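# Unfold both bed tray legs and stand it upright

## Task

Swing each of the bed tray's two legs out to its fullest open position, then set the tray down on the table so that it rests on those opened legs.

## Robot and tools

Robot: two arms. left_arm carries a five-finger left hand and sits on the +y side. right_arm carries a right hand. Calibrated bases in the scene frame: left_arm at (-0.064, +0.471, 0) m, right_arm at (-0.039, -0.357, 0) m, both turned almost nothing about z. A camera stand is fixed behind the arms. Cameras: cam_high, cam_low, cam_left_wrist, cam_right_wrist, each 672x504.

Frames: the scene frame has its origin at table-top height, halfway between the arms, with +x pointing out over the table, +z up and +y toward left_arm. Image sides are not arm names. Each arm reports its hand pose, velocities and targets in its own base frame, and offsets are applied along that base's axes. Rotation offsets turn the hand about its Hand target position. Printed poses can be a few cm off.

Hand point: 0.05 m in front of the palm, 0.15 m out from the wrist face. Its axes are +z along straight fingers and +y out of the palm. +x runs across the palm away from the thumb on the right hand and toward the thumb on the left. Straight fingertips reach about 0.06-0.07 m past it along +z. A wrist bracket on the little-finger side can strike things. With fingers level, the wrist may hang up to 0.11 m below the point (palm down) or 0.23 m (palm up).

Row of numbers (used by execute_actions and move): always 28 values in [-1, 1], covering both arms even if only one moves. The order is: left dx, dy, dz, rx, ry, rz; left little, ring, middle, index, thumb_bend, thumb_turn, force_limit, speed; then the same 14 for the right arm. The six pose numbers are offsets, not poses. They count from that arm's Hand target when the action or move begins. 1.0 equals 0.6 m for dx/dy/dz or 180 degrees, and rx, ry, rz form one rotation vector. Sending all six as 0 re-requests the current Hand target. Hand numbers are absolute targets: +1 open or straight, -1 closed. thumb_turn -1 puts the thumb opposite the fingers and +1 beside the palm. force_limit maps -1..+1 to about 0..10 N, or 0..15 N for the two thumb motors. speed rises from near zero at -1 to full speed at +0.48 and stays full above that. To leave a hand unchanged, repeat the eight hand numbers of its last executed row. If none has run yet, send its hand_measured values plus hand_force_limit and hand_speed. Use speed -0.94 or lower for a gentle grip. An opposed grip fits things 0.035-0.065 m thick, or handles down to about 0.025 m.

execute_actions(actions, cameras): actions is a list of actions. Each action is up to 15 rows, one per 1/30 s step, and a short action repeats its last row. Every row of an action is measured from that action's starting Hand target. An empty list returns images. Orientation commands are clipped to within 32 degrees of the measured orientation per step.

move(target, speed, blend, stop_force, zero, blocking, cameras): target is one 28-number row or a list of up to 15 rows. Every row is measured from the same starting Hand targets. speed is the top path speed in m/s, 0.002-3.6, default 0.25, and turns are limited to twice that in rad/s. It can be one value or one per target. blend, in m, rounds corners in a list; 0 means stop at each. stop_force, in N, 3-120, ends an arm's path when the push against its motion builds up. Do not rely on it while the hand rotates, or to sense loose parts. Leave it out when moving away from a contact. zero (default true) re-zeroes force before the move. blocking=false returns early but cannot be combined with stop_force. All paths end together, and no path lasts over 10 s. Paths ignore obstacles and the other arm. Keep paths away from an arm's own base.

wait(seconds 0-10) lets time pass. stop brakes a running move. zoom_image(camera, region [x0,y0,x1,y1], at most 504x504) enlarges part of the newest image. show_instructions shows the reference pages. zero_wrist_force(arm) re-zeroes that arm's wrist sensor. finished_scene(scene) ends the scene for good; the goal must hold without the robot.

Results: each arm's end_effector_position (m) and quat_wxyz in its base frame, plus velocities, Hand target, joint positions and torques. Hand lines are hand_measured, hand_stopped_by (moving, target, force, stalled, fault) and hand_load_n, where positive means pushed open and a drop near 0 means a lost grip. Wrist force/torque are given in hand axes. A move adds a "move:" line with done, off_target, moving, held or fault, and limits such as paced or held. done means within 3 mm and 2 degrees, but it does not prove there was no contact. If the hand settles short, send the remaining distance as an offset.

Avoid: anything falling or being left off the table (fails the task), drops, slams and fast hits. Avoid pressing past firm contact, since the arms are stiff. A force near 150 N or a joint over its torque limit (wrist joints about 16 N m) stops the arm for 10 s. Avoid arm-to-arm contact and closing one hand on the other's fingers. Avoid overloading fingers and long stretched or straining poses, which heat motors: 70 °C brings a warning and 85 °C a 30-60 s stop.

Each tool is called after "Emit:" as a command line: name --argument value for each argument, lists and objects as JSON in quotes; but a table of rows of numbers goes row by row, as --pt "numbers of a row", without its own name.

Reference images:

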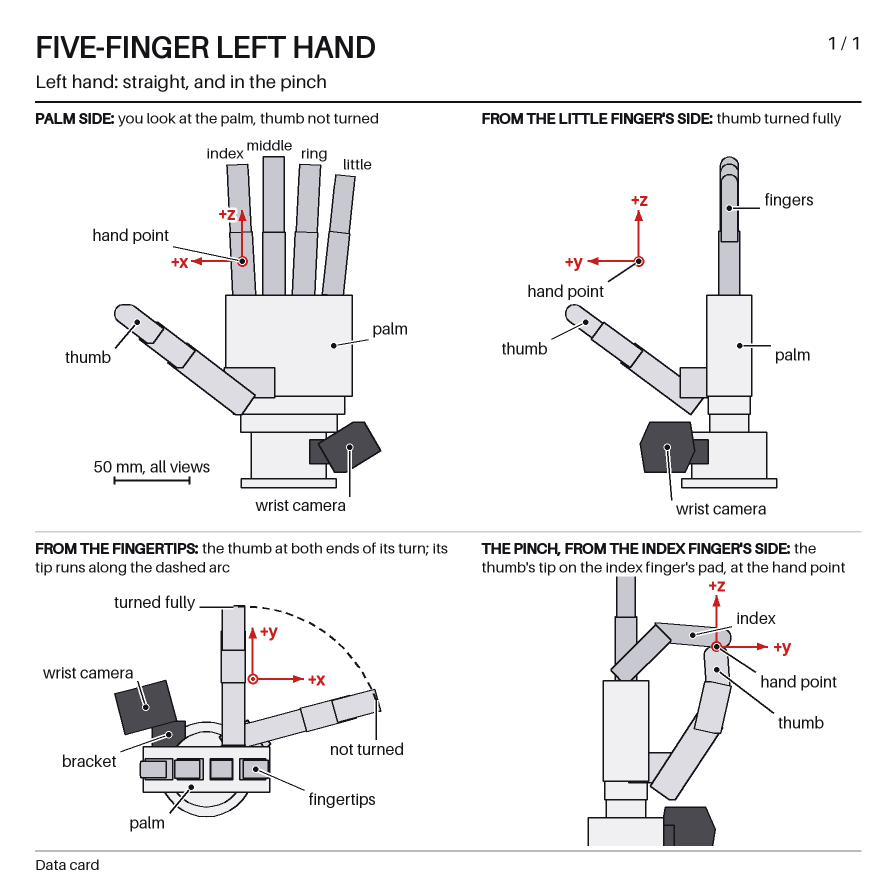

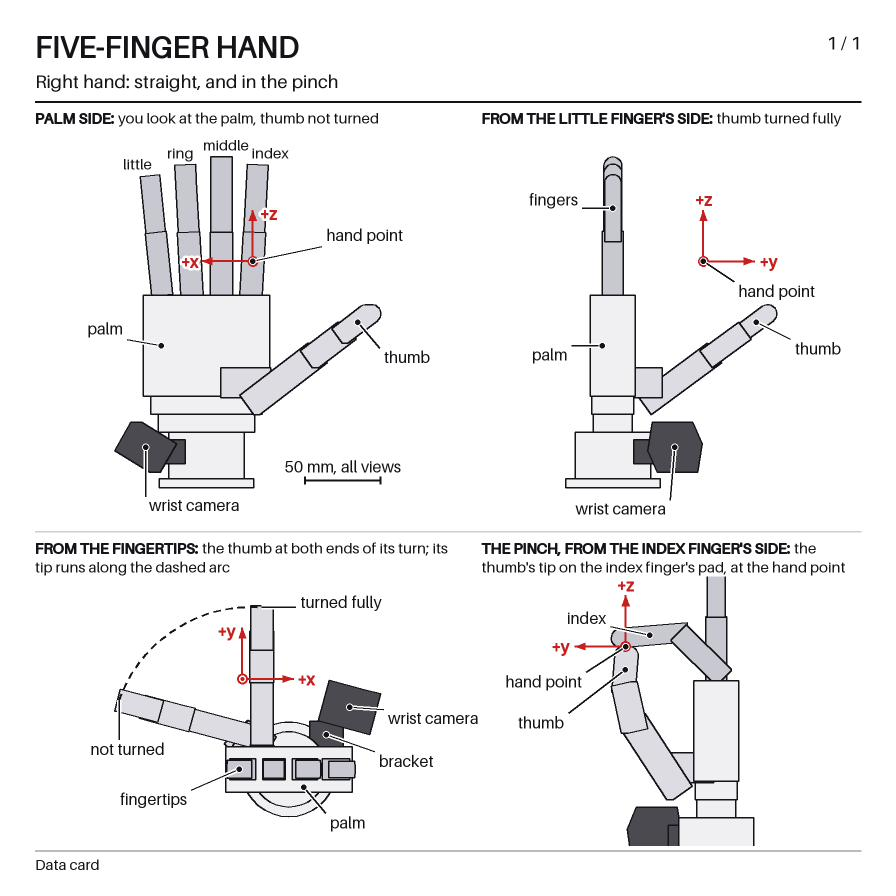

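## Session

Emit:
execute_actions --actions '[]'

Scene clock: 0.00 s.
left_arm: end_effector_position=(+0.7078, -0.0031, +0.1422) hand_measured=(+1.000, +1.000, +1.000, +1.000, +1.000, +1.000) hand_load_n=(+0.0, +0.0, +0.0, +0.0, +0.0, +0.0) hand_stopped_by=(target, target, target, target, target, target) hand_force_limit=0.00 hand_speed=-0.80 end_effector_quat_wxyz=(-0.142, +0.975, -0.156, +0.064) | right_arm: end_effector_position=(+0.3305, +0.5730, +0.2707) hand_measured=(+1.000, +1.000, +1.000, +1.000, +1.000, +1.000) hand_load_n=(+0.0, +0.0, +0.0, +0.0, +0.0, +0.0) hand_stopped_by=(target, target, target, target, target, target) hand_force_limit=0.00 hand_speed=-0.80 end_effector_quat_wxyz=(-0.400, +0.846, -0.352, -0.028)
Joint positions: left_arm=[3.343 -2.518 -0.605 1.777 -1.791 2.114] | right_arm=[0.63 -1.105 1.121 0.832 1.133 -3.125]
Joint velocities: within noise
Joint torques (N m): no reading
Motor temperatures (°C): left_arm=[28 26 27 36 38 34] | right_arm=[29 29 28 32 33 29]
Wrist force (N): no reading
Wrist torque (N m): no reading
Wrist force, peak (N): no reading
Hand target: left_arm +0.7078, -0.0031, +0.1422; -0.142, +0.975, -0.156, +0.064 | right_arm +0.3305, +0.5730, +0.2707; -0.400, +0.846, -0.352, -0.028

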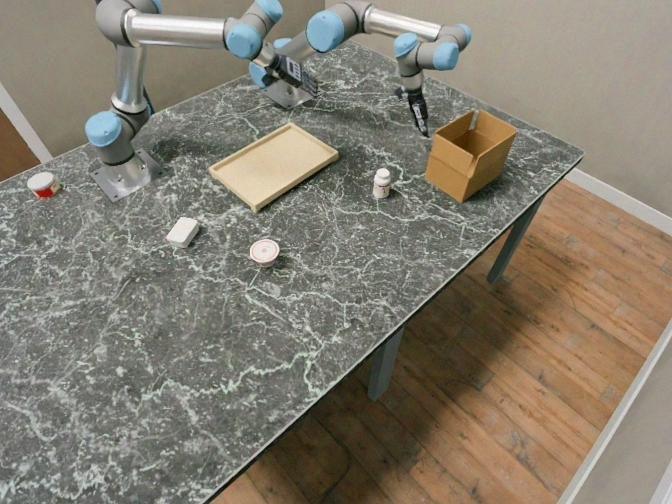

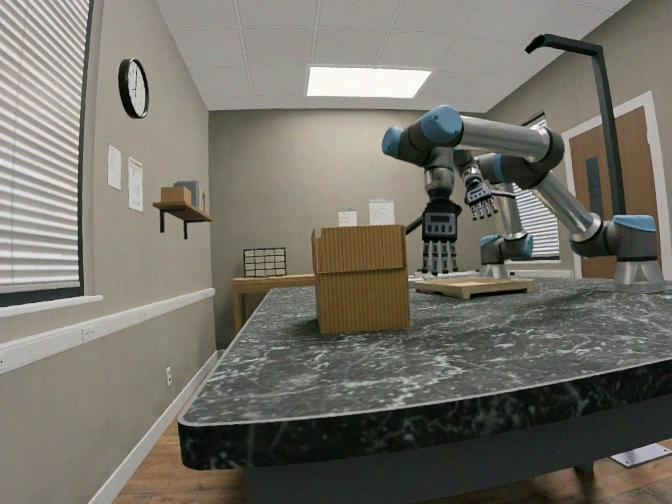

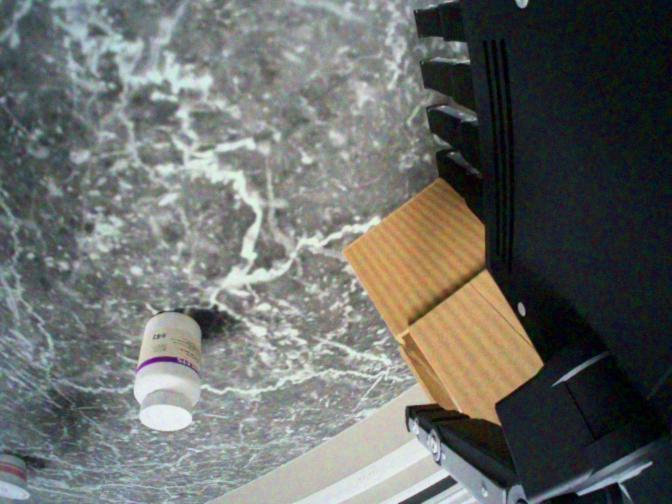

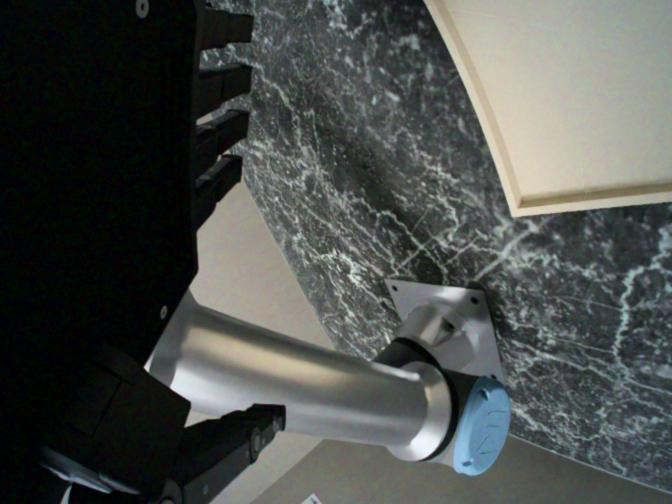

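Emit:
zoom_image --camera "cam_high" --region '[190, 100, 360, 230]'

Emit:
zoom_image --camera "cam_low" --region '[400, 220, 560, 320]'

Emit:
zoom_image --camera "cam_high" --region '[80, 0, 480, 220]'

Scaled by 2.965 from the camera's 672x504 image, which has a finer 960x720 frame.

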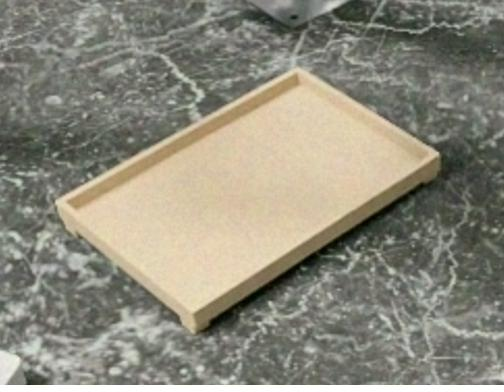

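Scaled by 3.150 from the camera's 672x504 image, which has a finer 960x720 frame.

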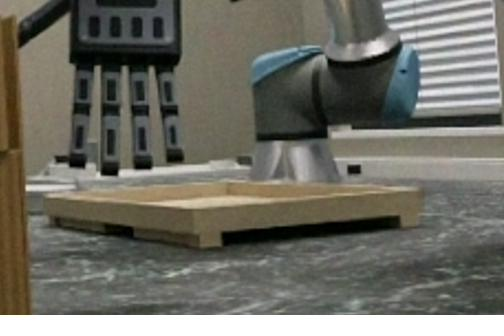

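Scaled by 1.260 from the camera's 672x504 image, which has a finer 960x720 frame.

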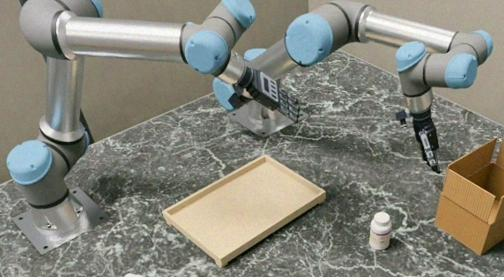

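Emit:
move --target '[0,0,0,0,0,0,1,1,1,1,1,1,0,-0.8,0.016,-0.355,0.249,-0.2684,-0.0188,0.2362,1,1,1,1,1,1,0,-0.8]' --speed 0.3 --cameras '["all"]'

Scene clock: 23.10 s.
left_arm: end_effector_position=(+0.7078, -0.0031, +0.1422) hand_measured=(+1.000, +1.000, +1.000, +1.000, +1.000, +1.000) hand_load_n=(+0.0, +0.0, +0.0, +0.0, +0.0, +0.0) hand_stopped_by=(target, target, target, target, target, target) hand_force_limit=0.00 hand_speed=-0.80 end_effector_quat_wxyz=(-0.142, +0.975, -0.156, +0.064) | right_arm: end_effector_position=(+0.3393, +0.3591, +0.4191) hand_measured=(+1.000, +1.000, +1.000, +1.000, +1.000, +1.000) hand_load_n=(+0.0, +0.0, +0.5, +0.0, +0.0, +0.0) hand_stopped_by=(target, target, target, target, target, target) hand_force_limit=0.00 hand_speed=-0.80 end_effector_quat_wxyz=(-0.006, +1.000, +0.001, +0.005)
Joint positions: left_arm=[3.343 -2.518 -0.605 1.777 -1.791 2.114] | right_arm=[0.605 -0.69 0.035 2.211 1.567 -4.108]
Joint torques (N m): left_arm=[0.57 53.1 19.98 -2.22 -0.38 -0.1] | right_arm=[11.25 -40.92 -23.73 5.04 2.69 -1.22]
Wrist force (N): left_arm=[-0.2 0.2 -0.1] | right_arm=[0.2 0.4 0.4]
Wrist torque (N m): left_arm=[0.04 0.04 -0.02] | right_arm=[0.07 -0.04 0.09]
Wrist force, peak (N): left_arm=[-0.1 0.2 0.5] | right_arm=[0.1 1.1 0.2]
Hand target: left_arm +0.7078, -0.0031, +0.1422; -0.142, +0.975, -0.156, +0.064 | right_arm +0.3401, +0.3600, +0.4201; +0.000, +1.000, +0.000, +0.001
Off the commanded pose: left_arm 0.000 m, 0 deg | right_arm 0.002 m, 1 deg.
elbow stopped short (right arm): the move would have taken joint 3 (elbow) straighter than the controller allows.
move: done

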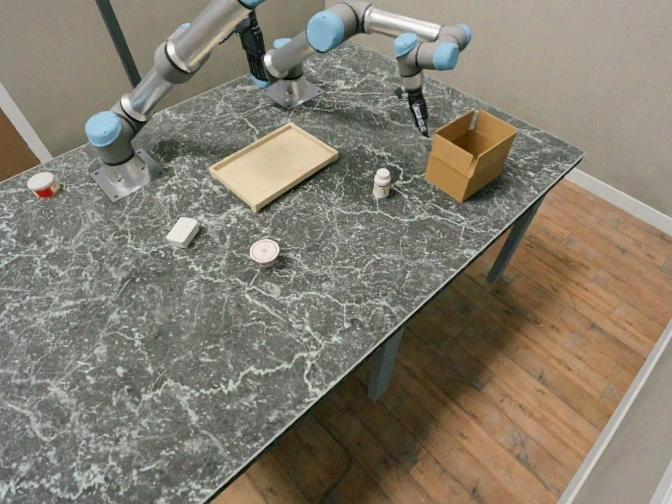

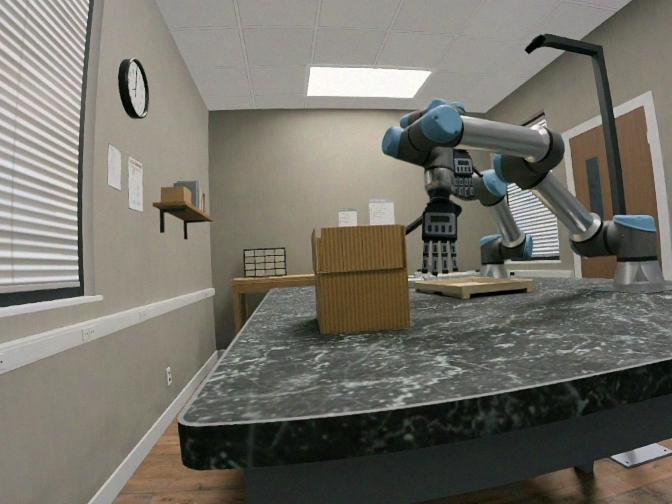

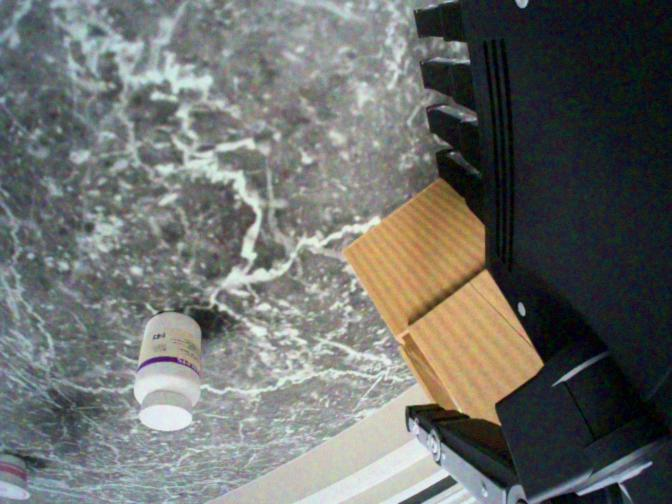

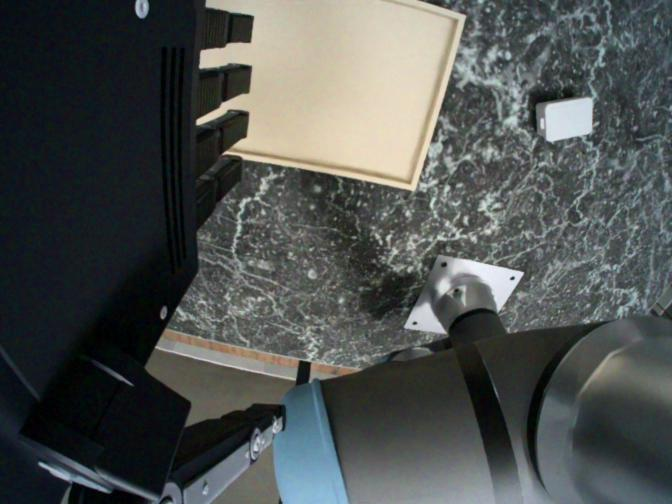

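Emit:
move --target '[0,0,0,0,0,0,1,1,1,1,1,1,0,-0.8,0.2,0.2,0,0,0,0,1,1,1,1,1,1,0,-0.8]' --speed 0.3 --cameras '["cam_right_wrist"]'

Scene clock: 31.77 s.
left_arm: end_effector_position=(+0.7078, -0.0031, +0.1422) hand_measured=(+1.000, +1.000, +1.000, +1.000, +1.000, +1.000) hand_load_n=(+0.0, +0.0, +0.0, +0.0, +0.0, +0.0) hand_stopped_by=(target, target, target, target, target, target) hand_force_limit=0.00 hand_speed=-0.80 end_effector_quat_wxyz=(-0.142, +0.975, -0.156, +0.064) | right_arm: end_effector_position=(+0.4593, +0.4791, +0.4190) hand_measured=(+1.000, +1.000, +1.000, +1.000, +1.000, +1.000) hand_load_n=(+0.0, +0.0, +0.0, +0.0, +0.0, +0.0) hand_stopped_by=(target, target, target, target, target, target) hand_force_limit=0.00 hand_speed=-0.80 end_effector_quat_wxyz=(-0.250, +0.934, +0.030, +0.254)
Joint positions: left_arm=[3.343 -2.518 -0.605 1.777 -1.791 2.114] | right_arm=[0.601 -0.757 0.035 1.575 1.432 -4.123]
Joint torques (N m): left_arm=[-0.09 53.74 20.06 -2.23 -0.42 -0.14] | right_arm=[11.49 -39.82 -20.44 -1.4 2.34 0.71]
Wrist force (N): left_arm=[-0.2 0.2 0.2] | right_arm=[-0.3 0.5 0.2]
Wrist torque (N m): left_arm=[0.02 0.05 -0.02] | right_arm=[0.07 0.08 -0.04]
Wrist force, peak (N): left_arm=[0.0 0.2 0.5] | right_arm=[0.2 1.5 0.1]
Hand target: left_arm +0.7078, -0.0031, +0.1422; -0.142, +0.975, -0.156, +0.064 | right_arm +0.4601, +0.4800, +0.4201; -0.060, +0.996, +0.007, +0.061
Off the commanded pose: left_arm 0.000 m, 0 deg | right_arm 0.002 m, 42 deg; orientation clipped.
elbow stopped short (right arm): the move would have taken joint 3 (elbow) straighter than the controller allows.
move: off_target (right_arm); limits=paced
Images, in order (width x height): cam_right_wrist 672x504.

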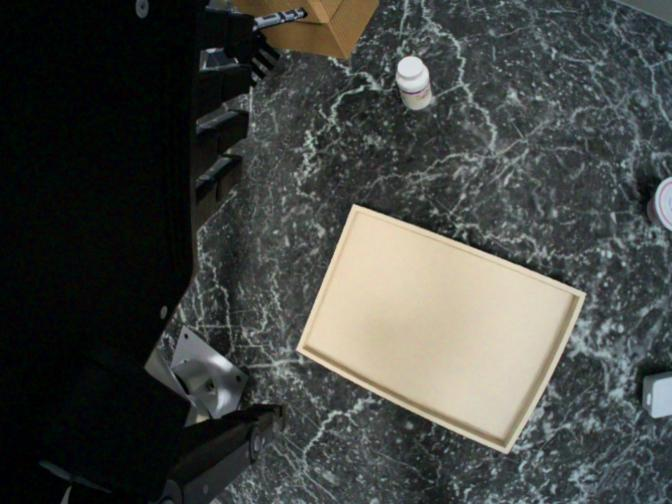

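Emit:
move --target '[0,0,0,0,0,0,1,1,1,1,1,1,0,-0.8,-0.067,-0.1,-0.2,-0.0382,0.0388,-0.0045,1,1,1,1,1,1,0,-0.8]' --speed 0.3 --cameras '["cam_right_wrist"]'

Scene clock: 59.70 s.
left_arm: end_effector_position=(+0.7078, -0.0031, +0.1422) hand_measured=(+1.000, +1.000, +1.000, +1.000, +1.000, +1.000) hand_load_n=(+0.0, +0.0, +0.0, +0.0, +0.0, +0.0) hand_stopped_by=(target, target, target, target, target, target) hand_force_limit=0.00 hand_speed=-0.80 end_effector_quat_wxyz=(-0.142, +0.975, -0.156, +0.064) | right_arm: end_effector_position=(+0.4187, +0.4187, +0.2991) hand_measured=(+1.000, +1.000, +1.000, +1.000, +1.000, +1.000) hand_load_n=(+0.0, +0.0, +0.0, +0.0, +0.0, +0.0) hand_stopped_by=(target, target, target, target, target, target) hand_force_limit=0.00 hand_speed=-0.80 end_effector_quat_wxyz=(-0.045, +0.998, +0.006, +0.043)
Joint positions: left_arm=[3.343 -2.518 -0.605 1.777 -1.791 2.114] | right_arm=[0.603 -0.535 0.035 1.95 1.544 -4.12]
Joint torques (N m): left_arm=[-0.12 54.38 20.66 -2.26 -0.42 0.02] | right_arm=[10.99 -46.91 -6.9 4.95 2.65 1.44]
Wrist force (N): left_arm=[-0.2 0.1 0.3] | right_arm=[0.4 0.5 0.4]
Wrist torque (N m): left_arm=[0.00 0.05 -0.02] | right_arm=[0.10 -0.05 0.05]
Wrist force, peak (N): left_arm=[0.2 -0.1 0.6] | right_arm=[0.2 1.0 0.9]
Hand target: left_arm +0.7078, -0.0031, +0.1422; -0.142, +0.975, -0.156, +0.064 | right_arm +0.4199, +0.4200, +0.3001; -0.001, +1.000, +0.000, +0.001
Off the commanded pose: left_arm 0.000 m, 0 deg | right_arm 0.002 m, 7 deg.
elbow stopped short (right arm): the move would have taken joint 3 (elbow) straighter than the controller allows.
move: off_target (right_arm)
Images, in order (width x height): cam_right_wrist 672x504.

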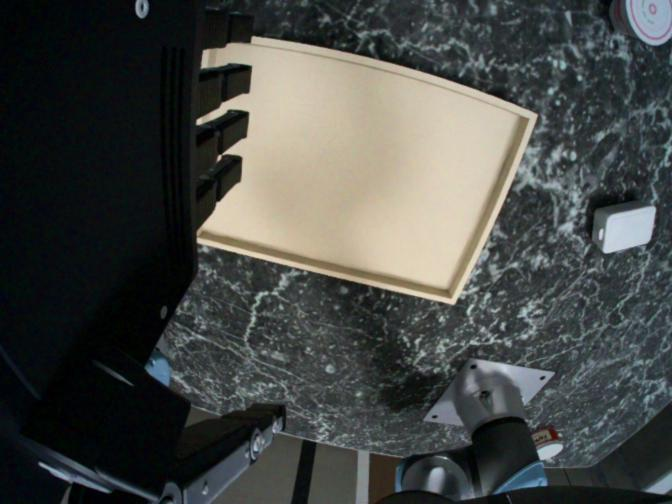

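Emit:
execute_actions --actions '[]'

Emit:
zoom_image --camera "cam_low" --region '[405, 262, 545, 306]'

Emit:
zoom_image --camera "cam_high" --region '[200, 140, 300, 215]'

Scene clock: 77.13 s.
left_arm: end_effector_position=(+0.7078, -0.0031, +0.1422) hand_measured=(+1.000, +1.000, +1.000, +1.000, +1.000, +1.000) hand_load_n=(+0.0, +0.0, +0.0, +0.0, +0.0, +0.0) hand_stopped_by=(target, target, target, target, target, target) hand_force_limit=0.00 hand_speed=-0.80 end_effector_quat_wxyz=(-0.142, +0.975, -0.156, +0.064) | right_arm: end_effector_position=(+0.4187, +0.4187, +0.2991) hand_measured=(+1.000, +1.000, +1.000, +1.000, +1.000, +1.000) hand_load_n=(+0.0, +0.0, +0.0, +0.0, -0.5, +0.0) hand_stopped_by=(target, target, target, target, target, target) hand_force_limit=0.00 hand_speed=-0.80 end_effector_quat_wxyz=(-0.045, +0.998, +0.006, +0.043)
Joint positions: left_arm=[3.343 -2.518 -0.605 1.777 -1.791 2.114] | right_arm=[0.603 -0.535 0.035 1.95 1.544 -4.12]
Joint velocities: within noise
Joint torques (N m): left_arm=[0.16 54.28 20.93 -2.28 -0.45 0.06] | right_arm=[1.09 -47.52 -5.93 4.96 2.69 1.56]
Motor temperatures (°C): left_arm=[28 26 27 36 38 34] | right_arm=[29 29 28 32 33 29]
Wrist force (N): left_arm=[0.1 -0.1 0.0] | right_arm=[0.1 0.6 0.4]
Wrist torque (N m): left_arm=[-0.01 -0.02 0.01] | right_arm=[0.12 -0.01 0.04]
Wrist force, peak (N): left_arm=[-0.1 -0.2 0.5] | right_arm=[0.3 0.9 0.4]
Hand target: left_arm +0.7078, -0.0031, +0.1422; -0.142, +0.975, -0.156, +0.064 | right_arm +0.4199, +0.4200, +0.3001; -0.001, +1.000, +0.000, +0.001
Off the commanded pose: left_arm 0.000 m, 0 deg | right_arm 0.002 m, 7 deg.

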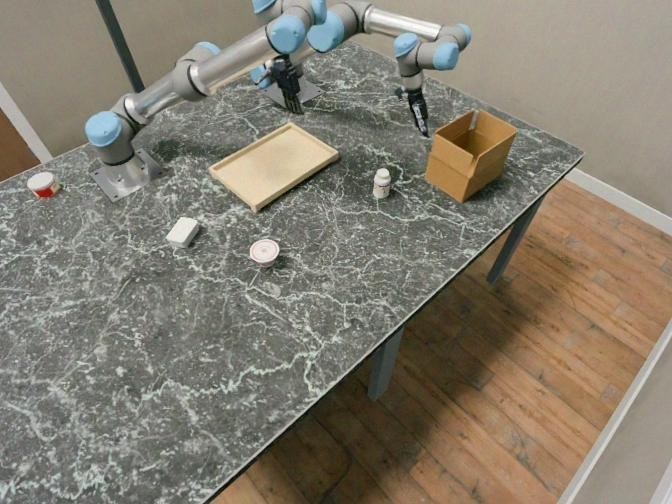

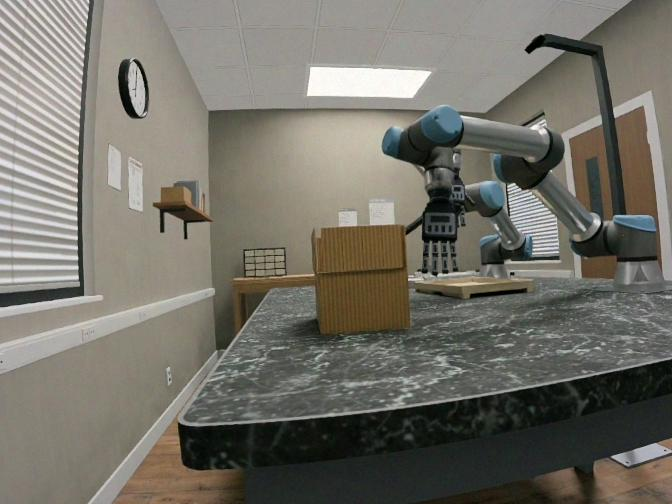

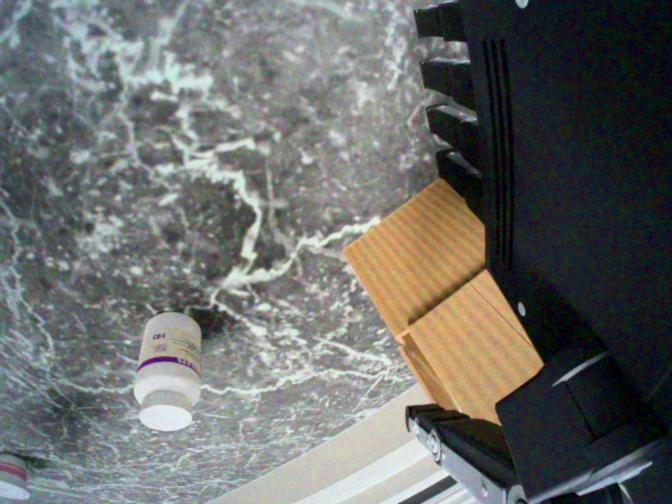

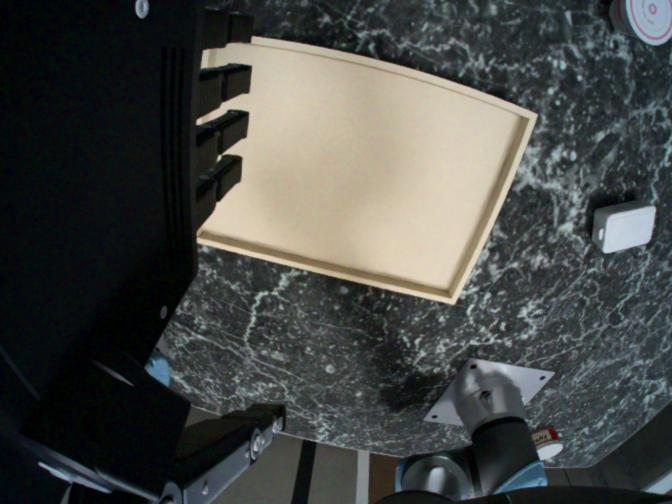

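Scaled by 3.600 from the camera's 672x504 image, which has a finer 960x720 frame.

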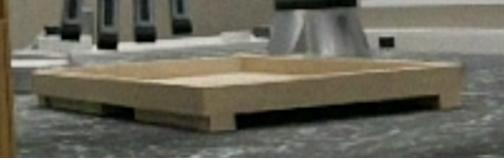

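Scaled by 5.040 from the camera's 672x504 image, which has a finer 960x720 frame.

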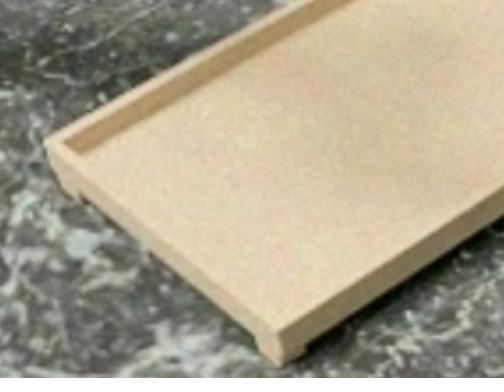

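Emit:
move --target '[0,0,0,0,0,0,1,1,1,1,1,1,0,-0.8,-0.15,-0.3,0,0,0,-0.536,1,1,1,1,1,1,0,-0.8]' --speed 0.4 --cameras '[]'

Emit:
move --target '[0,0,0,0,0,0,1,1,1,1,1,1,0,-0.8,-0.065,-0.233,-0.04,0,0,-0.536,1,1,1,1,1,1,0,-0.8]' --speed 0.4 --cameras '["all"]'

Scene clock: 104.77 s.
left_arm: end_effector_position=(+0.7078, -0.0031, +0.1422) hand_measured=(+1.000, +1.000, +1.000, +1.000, +1.000, +1.000) hand_load_n=(+0.0, +0.0, +0.0, +0.0, +0.0, +0.0) hand_stopped_by=(target, target, target, target, target, target) hand_force_limit=0.00 hand_speed=-0.80 end_effector_quat_wxyz=(-0.142, +0.975, -0.156, +0.064) | right_arm: end_effector_position=(+0.3299, +0.2400, +0.3001) hand_measured=(+1.000, +1.000, +1.000, +1.000, +1.000, +1.000) hand_load_n=(+0.0, +0.0, +0.0, +0.0, +0.0, +0.0) hand_stopped_by=(target, target, target, target, target, target) hand_force_limit=0.00 hand_speed=-0.80 end_effector_quat_wxyz=(+0.000, -0.666, +0.746, -0.001)
Joint positions: left_arm=[3.343 -2.518 -0.605 1.777 -1.791 2.114] | right_arm=[0.173 -1.277 1.325 1.522 1.572 -2.855]
Joint torques (N m): left_arm=[-0.1 55.11 20.76 -2.44 -0.45 -0.05] | right_arm=[-10.22 -40.1 -7.96 -0.3 -2.09 1.32]
Wrist force (N): left_arm=[-0.1 -0.1 -0.1] | right_arm=[-0.3 0.5 0.6]
Wrist torque (N m): left_arm=[-0.01 0.01 0.00] | right_arm=[0.11 0.02 -0.02]
Wrist force, peak (N): left_arm=[-0.3 -0.1 0.4] | right_arm=[0.9 0.9 0.5]
Hand target: left_arm +0.7078, -0.0031, +0.1422; -0.142, +0.975, -0.156, +0.064 | right_arm +0.3299, +0.2400, +0.3001; +0.000, -0.666, +0.746, -0.001
Off the commanded pose: left_arm 0.000 m, 0 deg | right_arm 0.000 m, 0 deg.
move: done
No camera images: "cameras" was empty.

Scene clock: 107.50 s.
left_arm: end_effector_position=(+0.7078, -0.0031, +0.1422) hand_measured=(+1.000, +1.000, +1.000, +1.000, +1.000, +1.000) hand_load_n=(+0.0, +0.0, -0.5, -0.5, +0.0, +0.0) hand_stopped_by=(target, target, target, target, target, target) hand_force_limit=0.00 hand_speed=-0.80 end_effector_quat_wxyz=(-0.142, +0.975, -0.156, +0.064) | right_arm: end_effector_position=(+0.2909, +0.1002, +0.2761) hand_measured=(+1.000, +1.000, +1.000, +1.000, +1.000, +1.000) hand_load_n=(+0.0, -0.5, -0.5, +0.0, +0.0, +0.0) hand_stopped_by=(target, target, target, target, target, target) hand_force_limit=0.00 hand_speed=-0.80 end_effector_quat_wxyz=(-0.001, +0.113, +0.994, +0.000)
Joint positions: left_arm=[3.343 -2.518 -0.605 1.777 -1.791 2.114] | right_arm=[-0.362 -1.747 1.886 1.432 1.572 -1.707]
Joint torques (N m): left_arm=[-0.33 55.3 21.39 -2.55 -0.5 -0.11] | right_arm=[-11.08 -18.02 -7.21 5.09 2.35 1.36]
Wrist force (N): left_arm=[-0.1 -0.1 -0.1] | right_arm=[-0.1 0.7 -0.4]
Wrist torque (N m): left_arm=[-0.01 0.02 0.00] | right_arm=[0.19 -0.01 -0.04]
Wrist force, peak (N): left_arm=[-0.4 0.2 0.1] | right_arm=[0.2 0.1 1.1]
Hand target: left_arm +0.7078, -0.0031, +0.1422; -0.142, +0.975, -0.156, +0.064 | right_arm +0.2909, +0.1002, +0.2761; -0.001, +0.113, +0.994, +0.000
Off the commanded pose: left_arm 0.000 m, 0 deg | right_arm 0.000 m, 0 deg.
move: done

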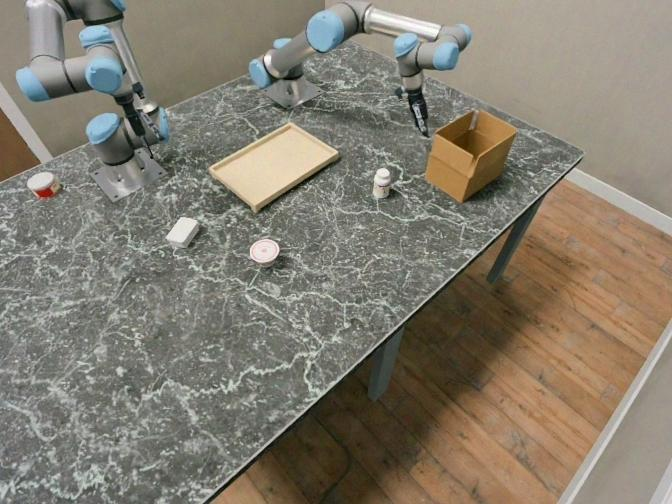

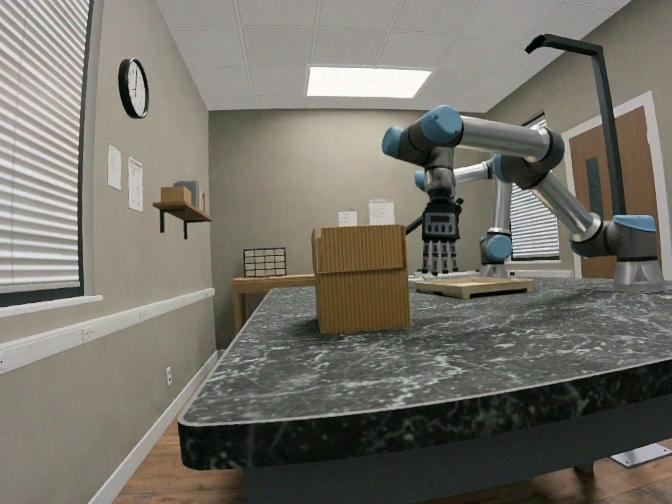

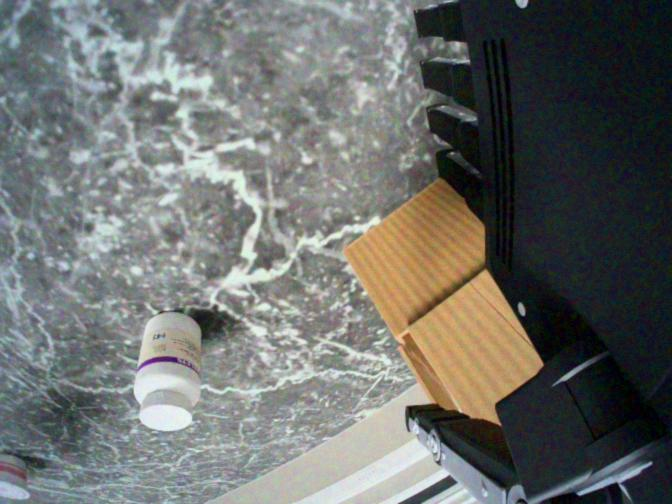

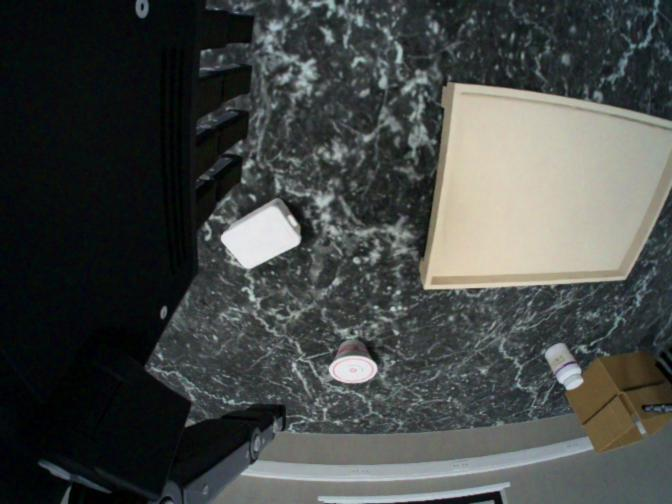

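Emit:
move --target '[0,0,0,0,0,0,1,1,1,1,1,1,0,-0.8,0,0,-0.2,0,0,0,1,1,1,1,1,1,0,-0.8]' --speed 0.3 --cameras '["cam_right_wrist","cam_high"]'

Scene clock: 111.83 s.
left_arm: end_effector_position=(+0.7078, -0.0031, +0.1422) hand_measured=(+1.000, +1.000, +1.000, +1.000, +1.000, +1.000) hand_load_n=(+0.0, +0.0, +0.0, +0.0, +0.0, +0.0) hand_stopped_by=(target, target, target, target, target, target) hand_force_limit=0.00 hand_speed=-0.80 end_effector_quat_wxyz=(-0.142, +0.975, -0.156, +0.064) | right_arm: end_effector_position=(+0.2909, +0.1002, +0.1561) hand_measured=(+1.000, +1.000, +1.000, +1.000, +1.000, +1.000) hand_load_n=(+0.0, +0.0, +0.0, +0.0, +0.0, +0.0) hand_stopped_by=(target, target, target, target, target, target) hand_force_limit=0.00 hand_speed=-0.80 end_effector_quat_wxyz=(-0.001, +0.113, +0.994, +0.000)
Joint positions: left_arm=[3.343 -2.518 -0.605 1.777 -1.791 2.114] | right_arm=[-0.362 -1.652 2.128 1.096 1.572 -1.707]
Joint torques (N m): left_arm=[-0.1 55.43 21.46 -2.59 -0.53 0.07] | right_arm=[11.06 -4.03 -5.02 -0.44 -2.22 1.43]
Wrist force (N): left_arm=[0.1 0.0 0.0] | right_arm=[-0.1 0.4 -0.1]
Wrist torque (N m): left_arm=[0.00 -0.01 0.01] | right_arm=[0.08 0.01 -0.01]
Wrist force, peak (N): left_arm=[-0.3 -0.1 0.5] | right_arm=[0.4 0.6 -1.7]
Hand target: left_arm +0.7078, -0.0031, +0.1422; -0.142, +0.975, -0.156, +0.064 | right_arm +0.2909, +0.1002, +0.1561; -0.001, +0.113, +0.994, +0.000
Off the commanded pose: left_arm 0.000 m, 0 deg | right_arm 0.000 m, 0 deg.
move: done
Images, in order (width x height): cam_high 672x504, cam_right_wrist 672x504.

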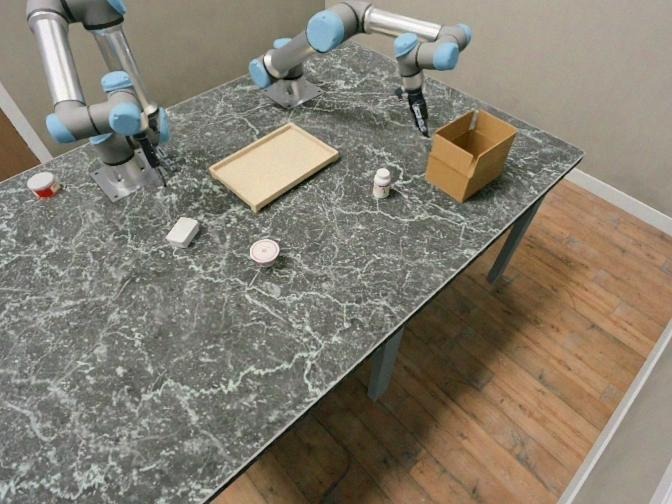

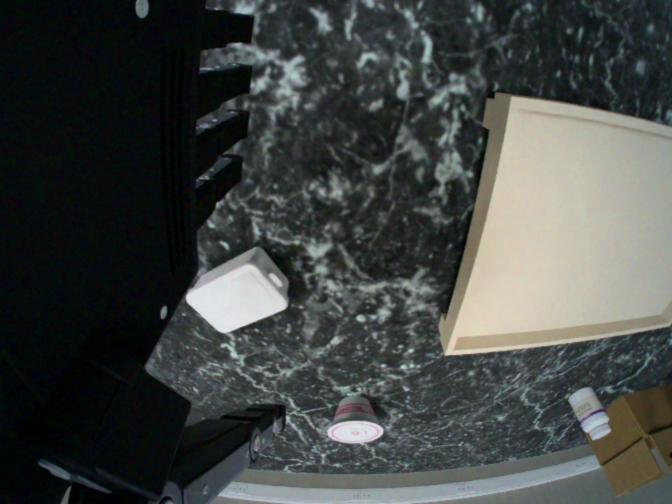

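Emit:
zoom_image --camera "cam_right_wrist" --region '[420, 80, 560, 370]'

Scaled by 1.738 from the camera's 672x504 image, which has a finer 960x720 frame.

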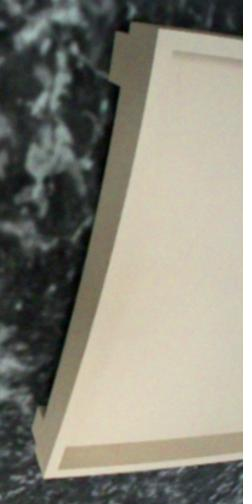

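Emit:
move --pt "0 0 0 0 0 0 1 1 1 1 1 1 0 -0.8 0.066 -0.04 0.25 0.1522 -0.2278 0.1995 1 1 1 1 1 1 0 -0.8" --pt "0 0 0 0 0 0 1 1 1 1 1 1 0 -0.8 0.132 -0.0753 0.1 0.3044 -0.4556 0.399 1 1 1 1 1 1 0 -0.8" --speed 0.4 --cameras '["cam_right_wrist","cam_high"]'

Scene clock: 158.10 s.
left_arm: end_effector_position=(+0.7078, -0.0031, +0.1422) hand_measured=(+1.000, +1.000, +1.000, +1.000, +1.000, +1.000) hand_load_n=(+0.0, +0.0, +0.0, +0.0, +0.0, -0.5) hand_stopped_by=(target, target, target, target, target, target) hand_force_limit=0.00 hand_speed=-0.80 end_effector_quat_wxyz=(-0.142, +0.975, -0.156, +0.064) | right_arm: end_effector_position=(+0.3701, +0.0550, +0.2161) hand_measured=(+1.000, +1.000, +1.000, +1.000, +1.000, +1.000) hand_load_n=(+0.0, +0.0, +0.0, +0.0, +0.0, +0.0) hand_stopped_by=(target, target, target, target, target, target) hand_force_limit=0.00 hand_speed=-0.80 end_effector_quat_wxyz=(+0.540, -0.457, +0.540, +0.456)
Joint positions: left_arm=[3.343 -2.518 -0.605 1.777 -1.791 2.114] | right_arm=[-0.79 -0.779 2.055 1.864 0.622 -4.711]
Joint torques (N m): left_arm=[0.04 56.7 21.91 -2.66 -0.52 0.13] | right_arm=[11.12 -29.21 -14.12 3.39 2.6 -1.29]
Wrist force (N): left_arm=[-0.3 -0.2 0.2] | right_arm=[0.6 0.7 -0.7]
Wrist torque (N m): left_arm=[-0.04 0.05 -0.01] | right_arm=[0.06 -0.18 0.08]
Wrist force, peak (N): left_arm=[-0.4 0.3 0.4] | right_arm=[0.2 2.1 -0.5]
Hand target: left_arm +0.7078, -0.0031, +0.1422; -0.142, +0.975, -0.156, +0.064 | right_arm +0.3701, +0.0550, +0.2161; +0.540, -0.457, +0.540, +0.456
Off the commanded pose: left_arm 0.000 m, 0 deg | right_arm 0.000 m, 0 deg.
move: done
Images, in order (width x height): cam_high 672x504, cam_right_wrist 672x504.

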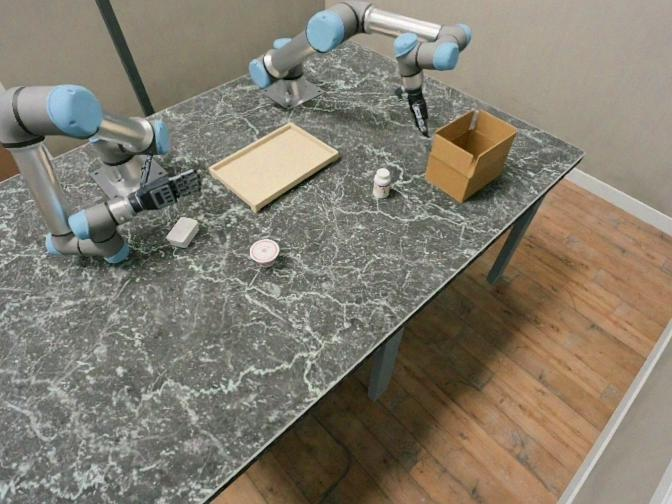

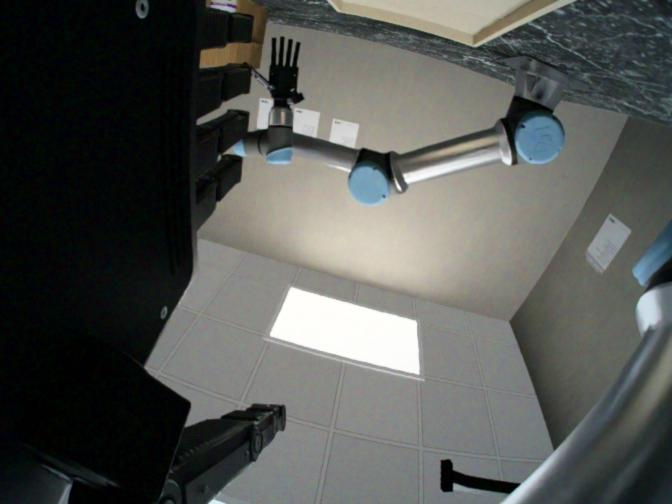

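Emit:
move --target '[0,0,0,0,0,0,1,1,1,1,1,1,0,-0.8,0,0,-0.11,-0.1096,0.0183,0,1,1,1,1,1,1,0,-0.8]' --speed 0.2 --cameras '["cam_right_wrist","cam_high"]'

Emit:
zoom_image --camera "cam_right_wrist" --region '[230, 0, 672, 200]'

Scene clock: 164.07 s.
left_arm: end_effector_position=(+0.7078, -0.0031, +0.1422) hand_measured=(+1.000, +1.000, +1.000, +1.000, +1.000, +1.000) hand_load_n=(+0.0, +0.0, +0.0, +0.0, +0.0, +0.0) hand_stopped_by=(target, target, target, target, target, target) hand_force_limit=0.00 hand_speed=-0.80 end_effector_quat_wxyz=(-0.142, +0.975, -0.156, +0.064) | right_arm: end_effector_position=(+0.3701, +0.0550, +0.1501) hand_measured=(+1.000, +1.000, +1.000, +1.000, +1.000, +1.000) hand_load_n=(+0.0, +0.0, +0.0, +0.0, -0.5, +0.0) hand_stopped_by=(target, target, target, target, target, target) hand_force_limit=0.00 hand_speed=-0.80 end_effector_quat_wxyz=(+0.438, -0.529, +0.626, +0.370)
Joint positions: left_arm=[3.343 -2.518 -0.605 1.777 -1.791 2.114] | right_arm=[-0.781 -0.818 1.919 1.475 0.695 -4.259]
Joint torques (N m): left_arm=[0.55 56.65 21.58 -2.67 -0.5 0.04] | right_arm=[11.42 -46.67 -16.41 -0.73 2.21 1.64]
Wrist force (N): left_arm=[-0.1 0.2 0.0] | right_arm=[0.7 0.6 -0.4]
Wrist torque (N m): left_arm=[0.04 0.02 -0.01] | right_arm=[0.02 -0.17 -0.04]
Wrist force, peak (N): left_arm=[0.0 0.3 0.4] | right_arm=[0.9 2.3 -0.1]
Hand target: left_arm +0.7078, -0.0031, +0.1422; -0.142, +0.975, -0.156, +0.064 | right_arm +0.3701, +0.0550, +0.1501; +0.438, -0.529, +0.626, +0.370
Off the commanded pose: left_arm 0.000 m, 0 deg | right_arm 0.000 m, 0 deg.
move: done
Images, in order (width x height): cam_high 672x504, cam_right_wrist 672x504.

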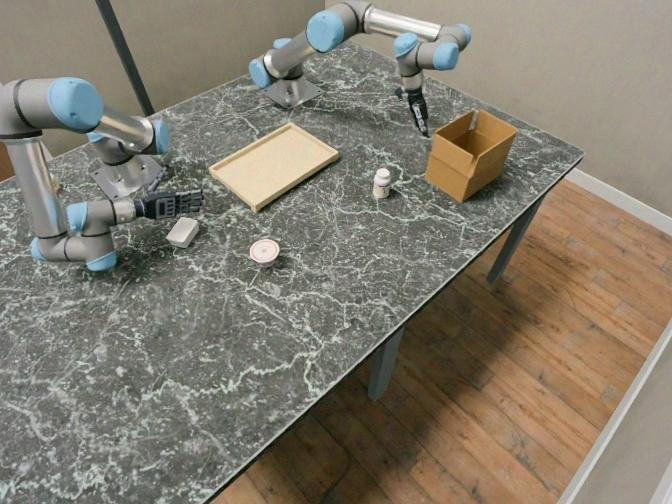

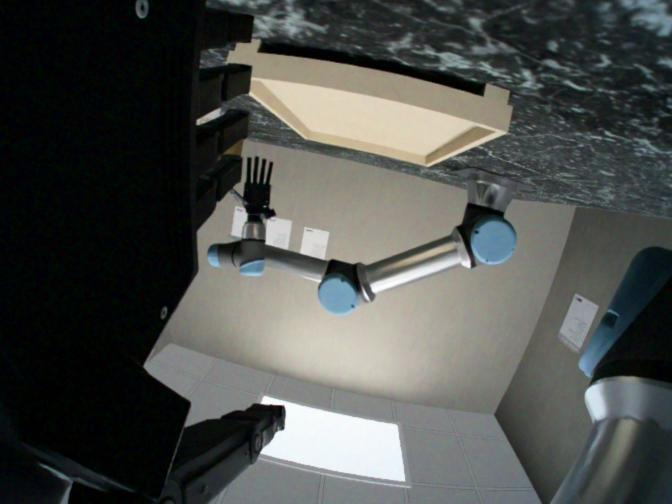

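Scaled by 1.140 from the camera's 672x504 image, which has a finer 960x720 frame.

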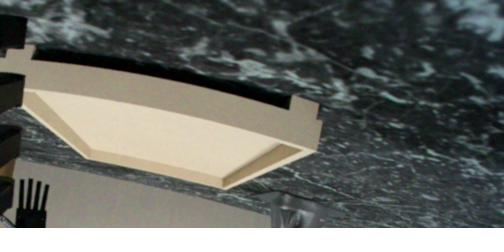

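Emit:
zoom_image --camera "cam_right_wrist" --region '[420, 60, 540, 180]'

Emit:
zoom_image --camera "cam_right_wrist" --region '[240, 20, 400, 160]'

Scaled by 4.200 from the camera's 672x504 image, which has a finer 960x720 frame.

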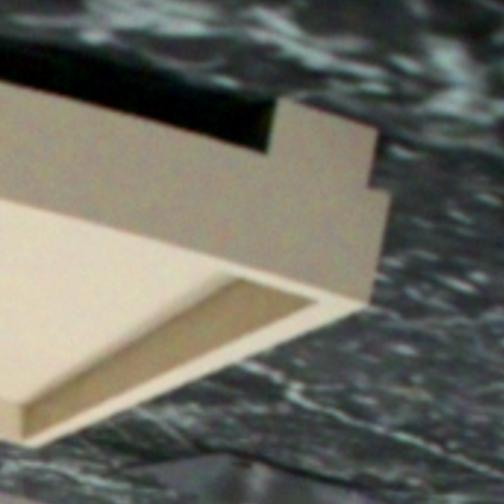

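Scaled by 3.150 from the camera's 672x504 image, which has a finer 960x720 frame.

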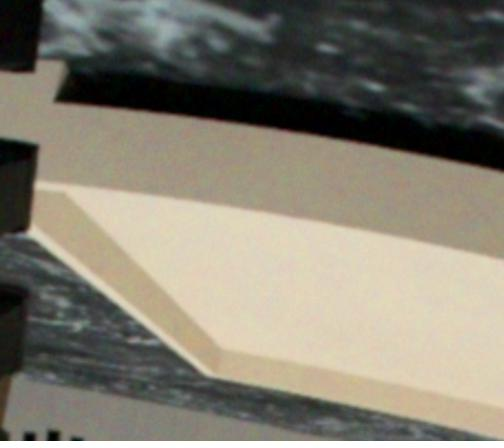

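Emit:
move --pt "0 0 0 0 0 0 1 1 1 1 1 1 0 -0.8 0.04 0.06 0.1 -0.1236 0.1737 -0.2153 -0.11 -0.11 -0.11 -0.11 1 -1 0 -0.2" --pt "0 0 0 0 0 0 1 1 1 1 1 1 0 -0.8 0.072 0.1228 -0.0502 -0.2473 0.3473 -0.4306 -0.11 -0.11 -0.11 -0.11 1 -1 0 -0.2" --speed 0.3 --cameras '["cam_right_wrist","cam_high"]'

Scene clock: 185.53 s.
left_arm: end_effector_position=(+0.7078, -0.0031, +0.1422) hand_measured=(+1.000, +1.000, +1.000, +1.000, +1.000, +1.000) hand_load_n=(+0.0, +0.0, +0.0, +0.0, +0.0, +0.0) hand_stopped_by=(target, target, target, target, target, target) hand_force_limit=0.00 hand_speed=-0.80 end_effector_quat_wxyz=(-0.142, +0.975, -0.156, +0.064) | right_arm: end_effector_position=(+0.4133, +0.1287, +0.1200) hand_measured=(-0.110, -0.110, -0.110, -0.110, +1.000, -1.000) hand_load_n=(+0.0, +0.5, +0.0, +0.0, +0.0, +0.0) hand_stopped_by=(target, target, target, target, target, target) hand_force_limit=0.00 hand_speed=-0.20 end_effector_quat_wxyz=(+0.000, +0.082, +0.997, +0.000)
Joint positions: left_arm=[3.343 -2.518 -0.605 1.777 -1.791 2.114] | right_arm=[-0.162 -1.288 1.824 1.034 1.57 -1.568]
Joint torques (N m): left_arm=[0.11 56.84 22.92 -2.85 -0.49 0.12] | right_arm=[11.69 -20.12 -24.49 5.39 2.56 1.51]
Wrist force (N): left_arm=[0.0 0.2 0.1] | right_arm=[0.0 -0.5 0.2]
Wrist torque (N m): left_arm=[0.02 0.01 0.00] | right_arm=[-0.01 -0.04 -0.03]
Wrist force, peak (N): left_arm=[-0.6 0.0 -0.1] | right_arm=[-0.2 1.9 -0.2]
Hand target: left_arm +0.7078, -0.0031, +0.1422; -0.142, +0.975, -0.156, +0.064 | right_arm +0.4133, +0.1287, +0.1200; +0.000, +0.082, +0.997, +0.000
Off the commanded pose: left_arm 0.000 m, 0 deg | right_arm 0.000 m, 0 deg.
move: done
Images, in order (width x height): cam_high 672x504, cam_right_wrist 672x504.

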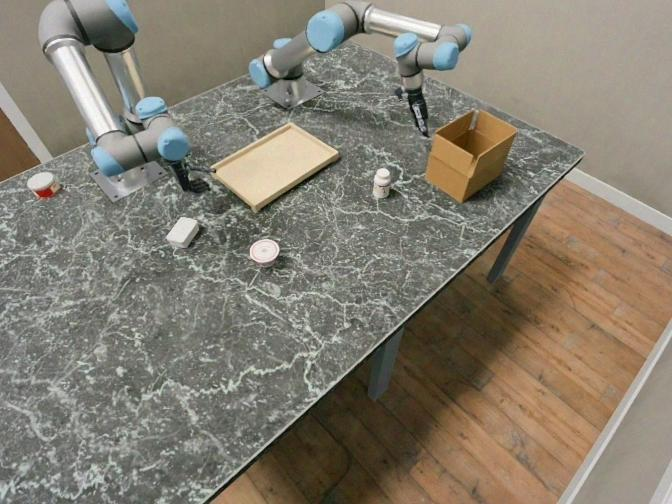

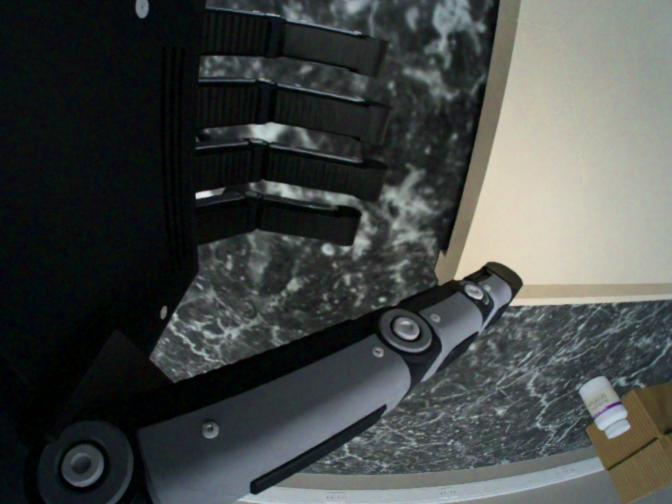

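Emit:
zoom_image --camera "cam_right_wrist" --region '[340, 0, 560, 340]'

Emit:
zoom_image --camera "cam_high" --region '[120, 80, 360, 240]'

Scaled by 1.482 from the camera's 672x504 image, which has a finer 960x720 frame.

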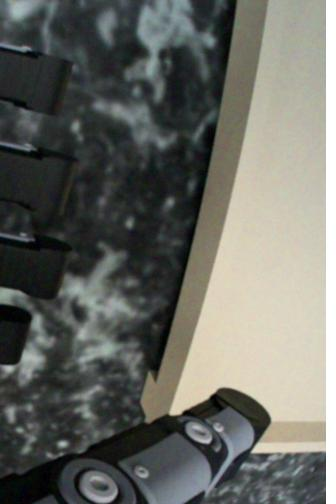

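Scaled by 2.100 from the camera's 672x504 image, which has a finer 960x720 frame.

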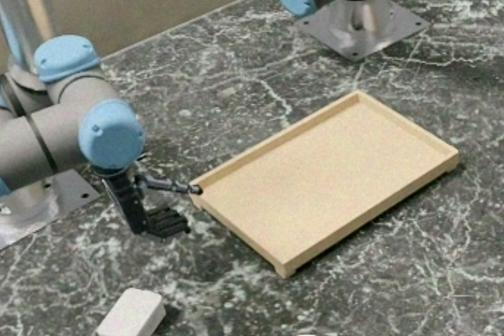

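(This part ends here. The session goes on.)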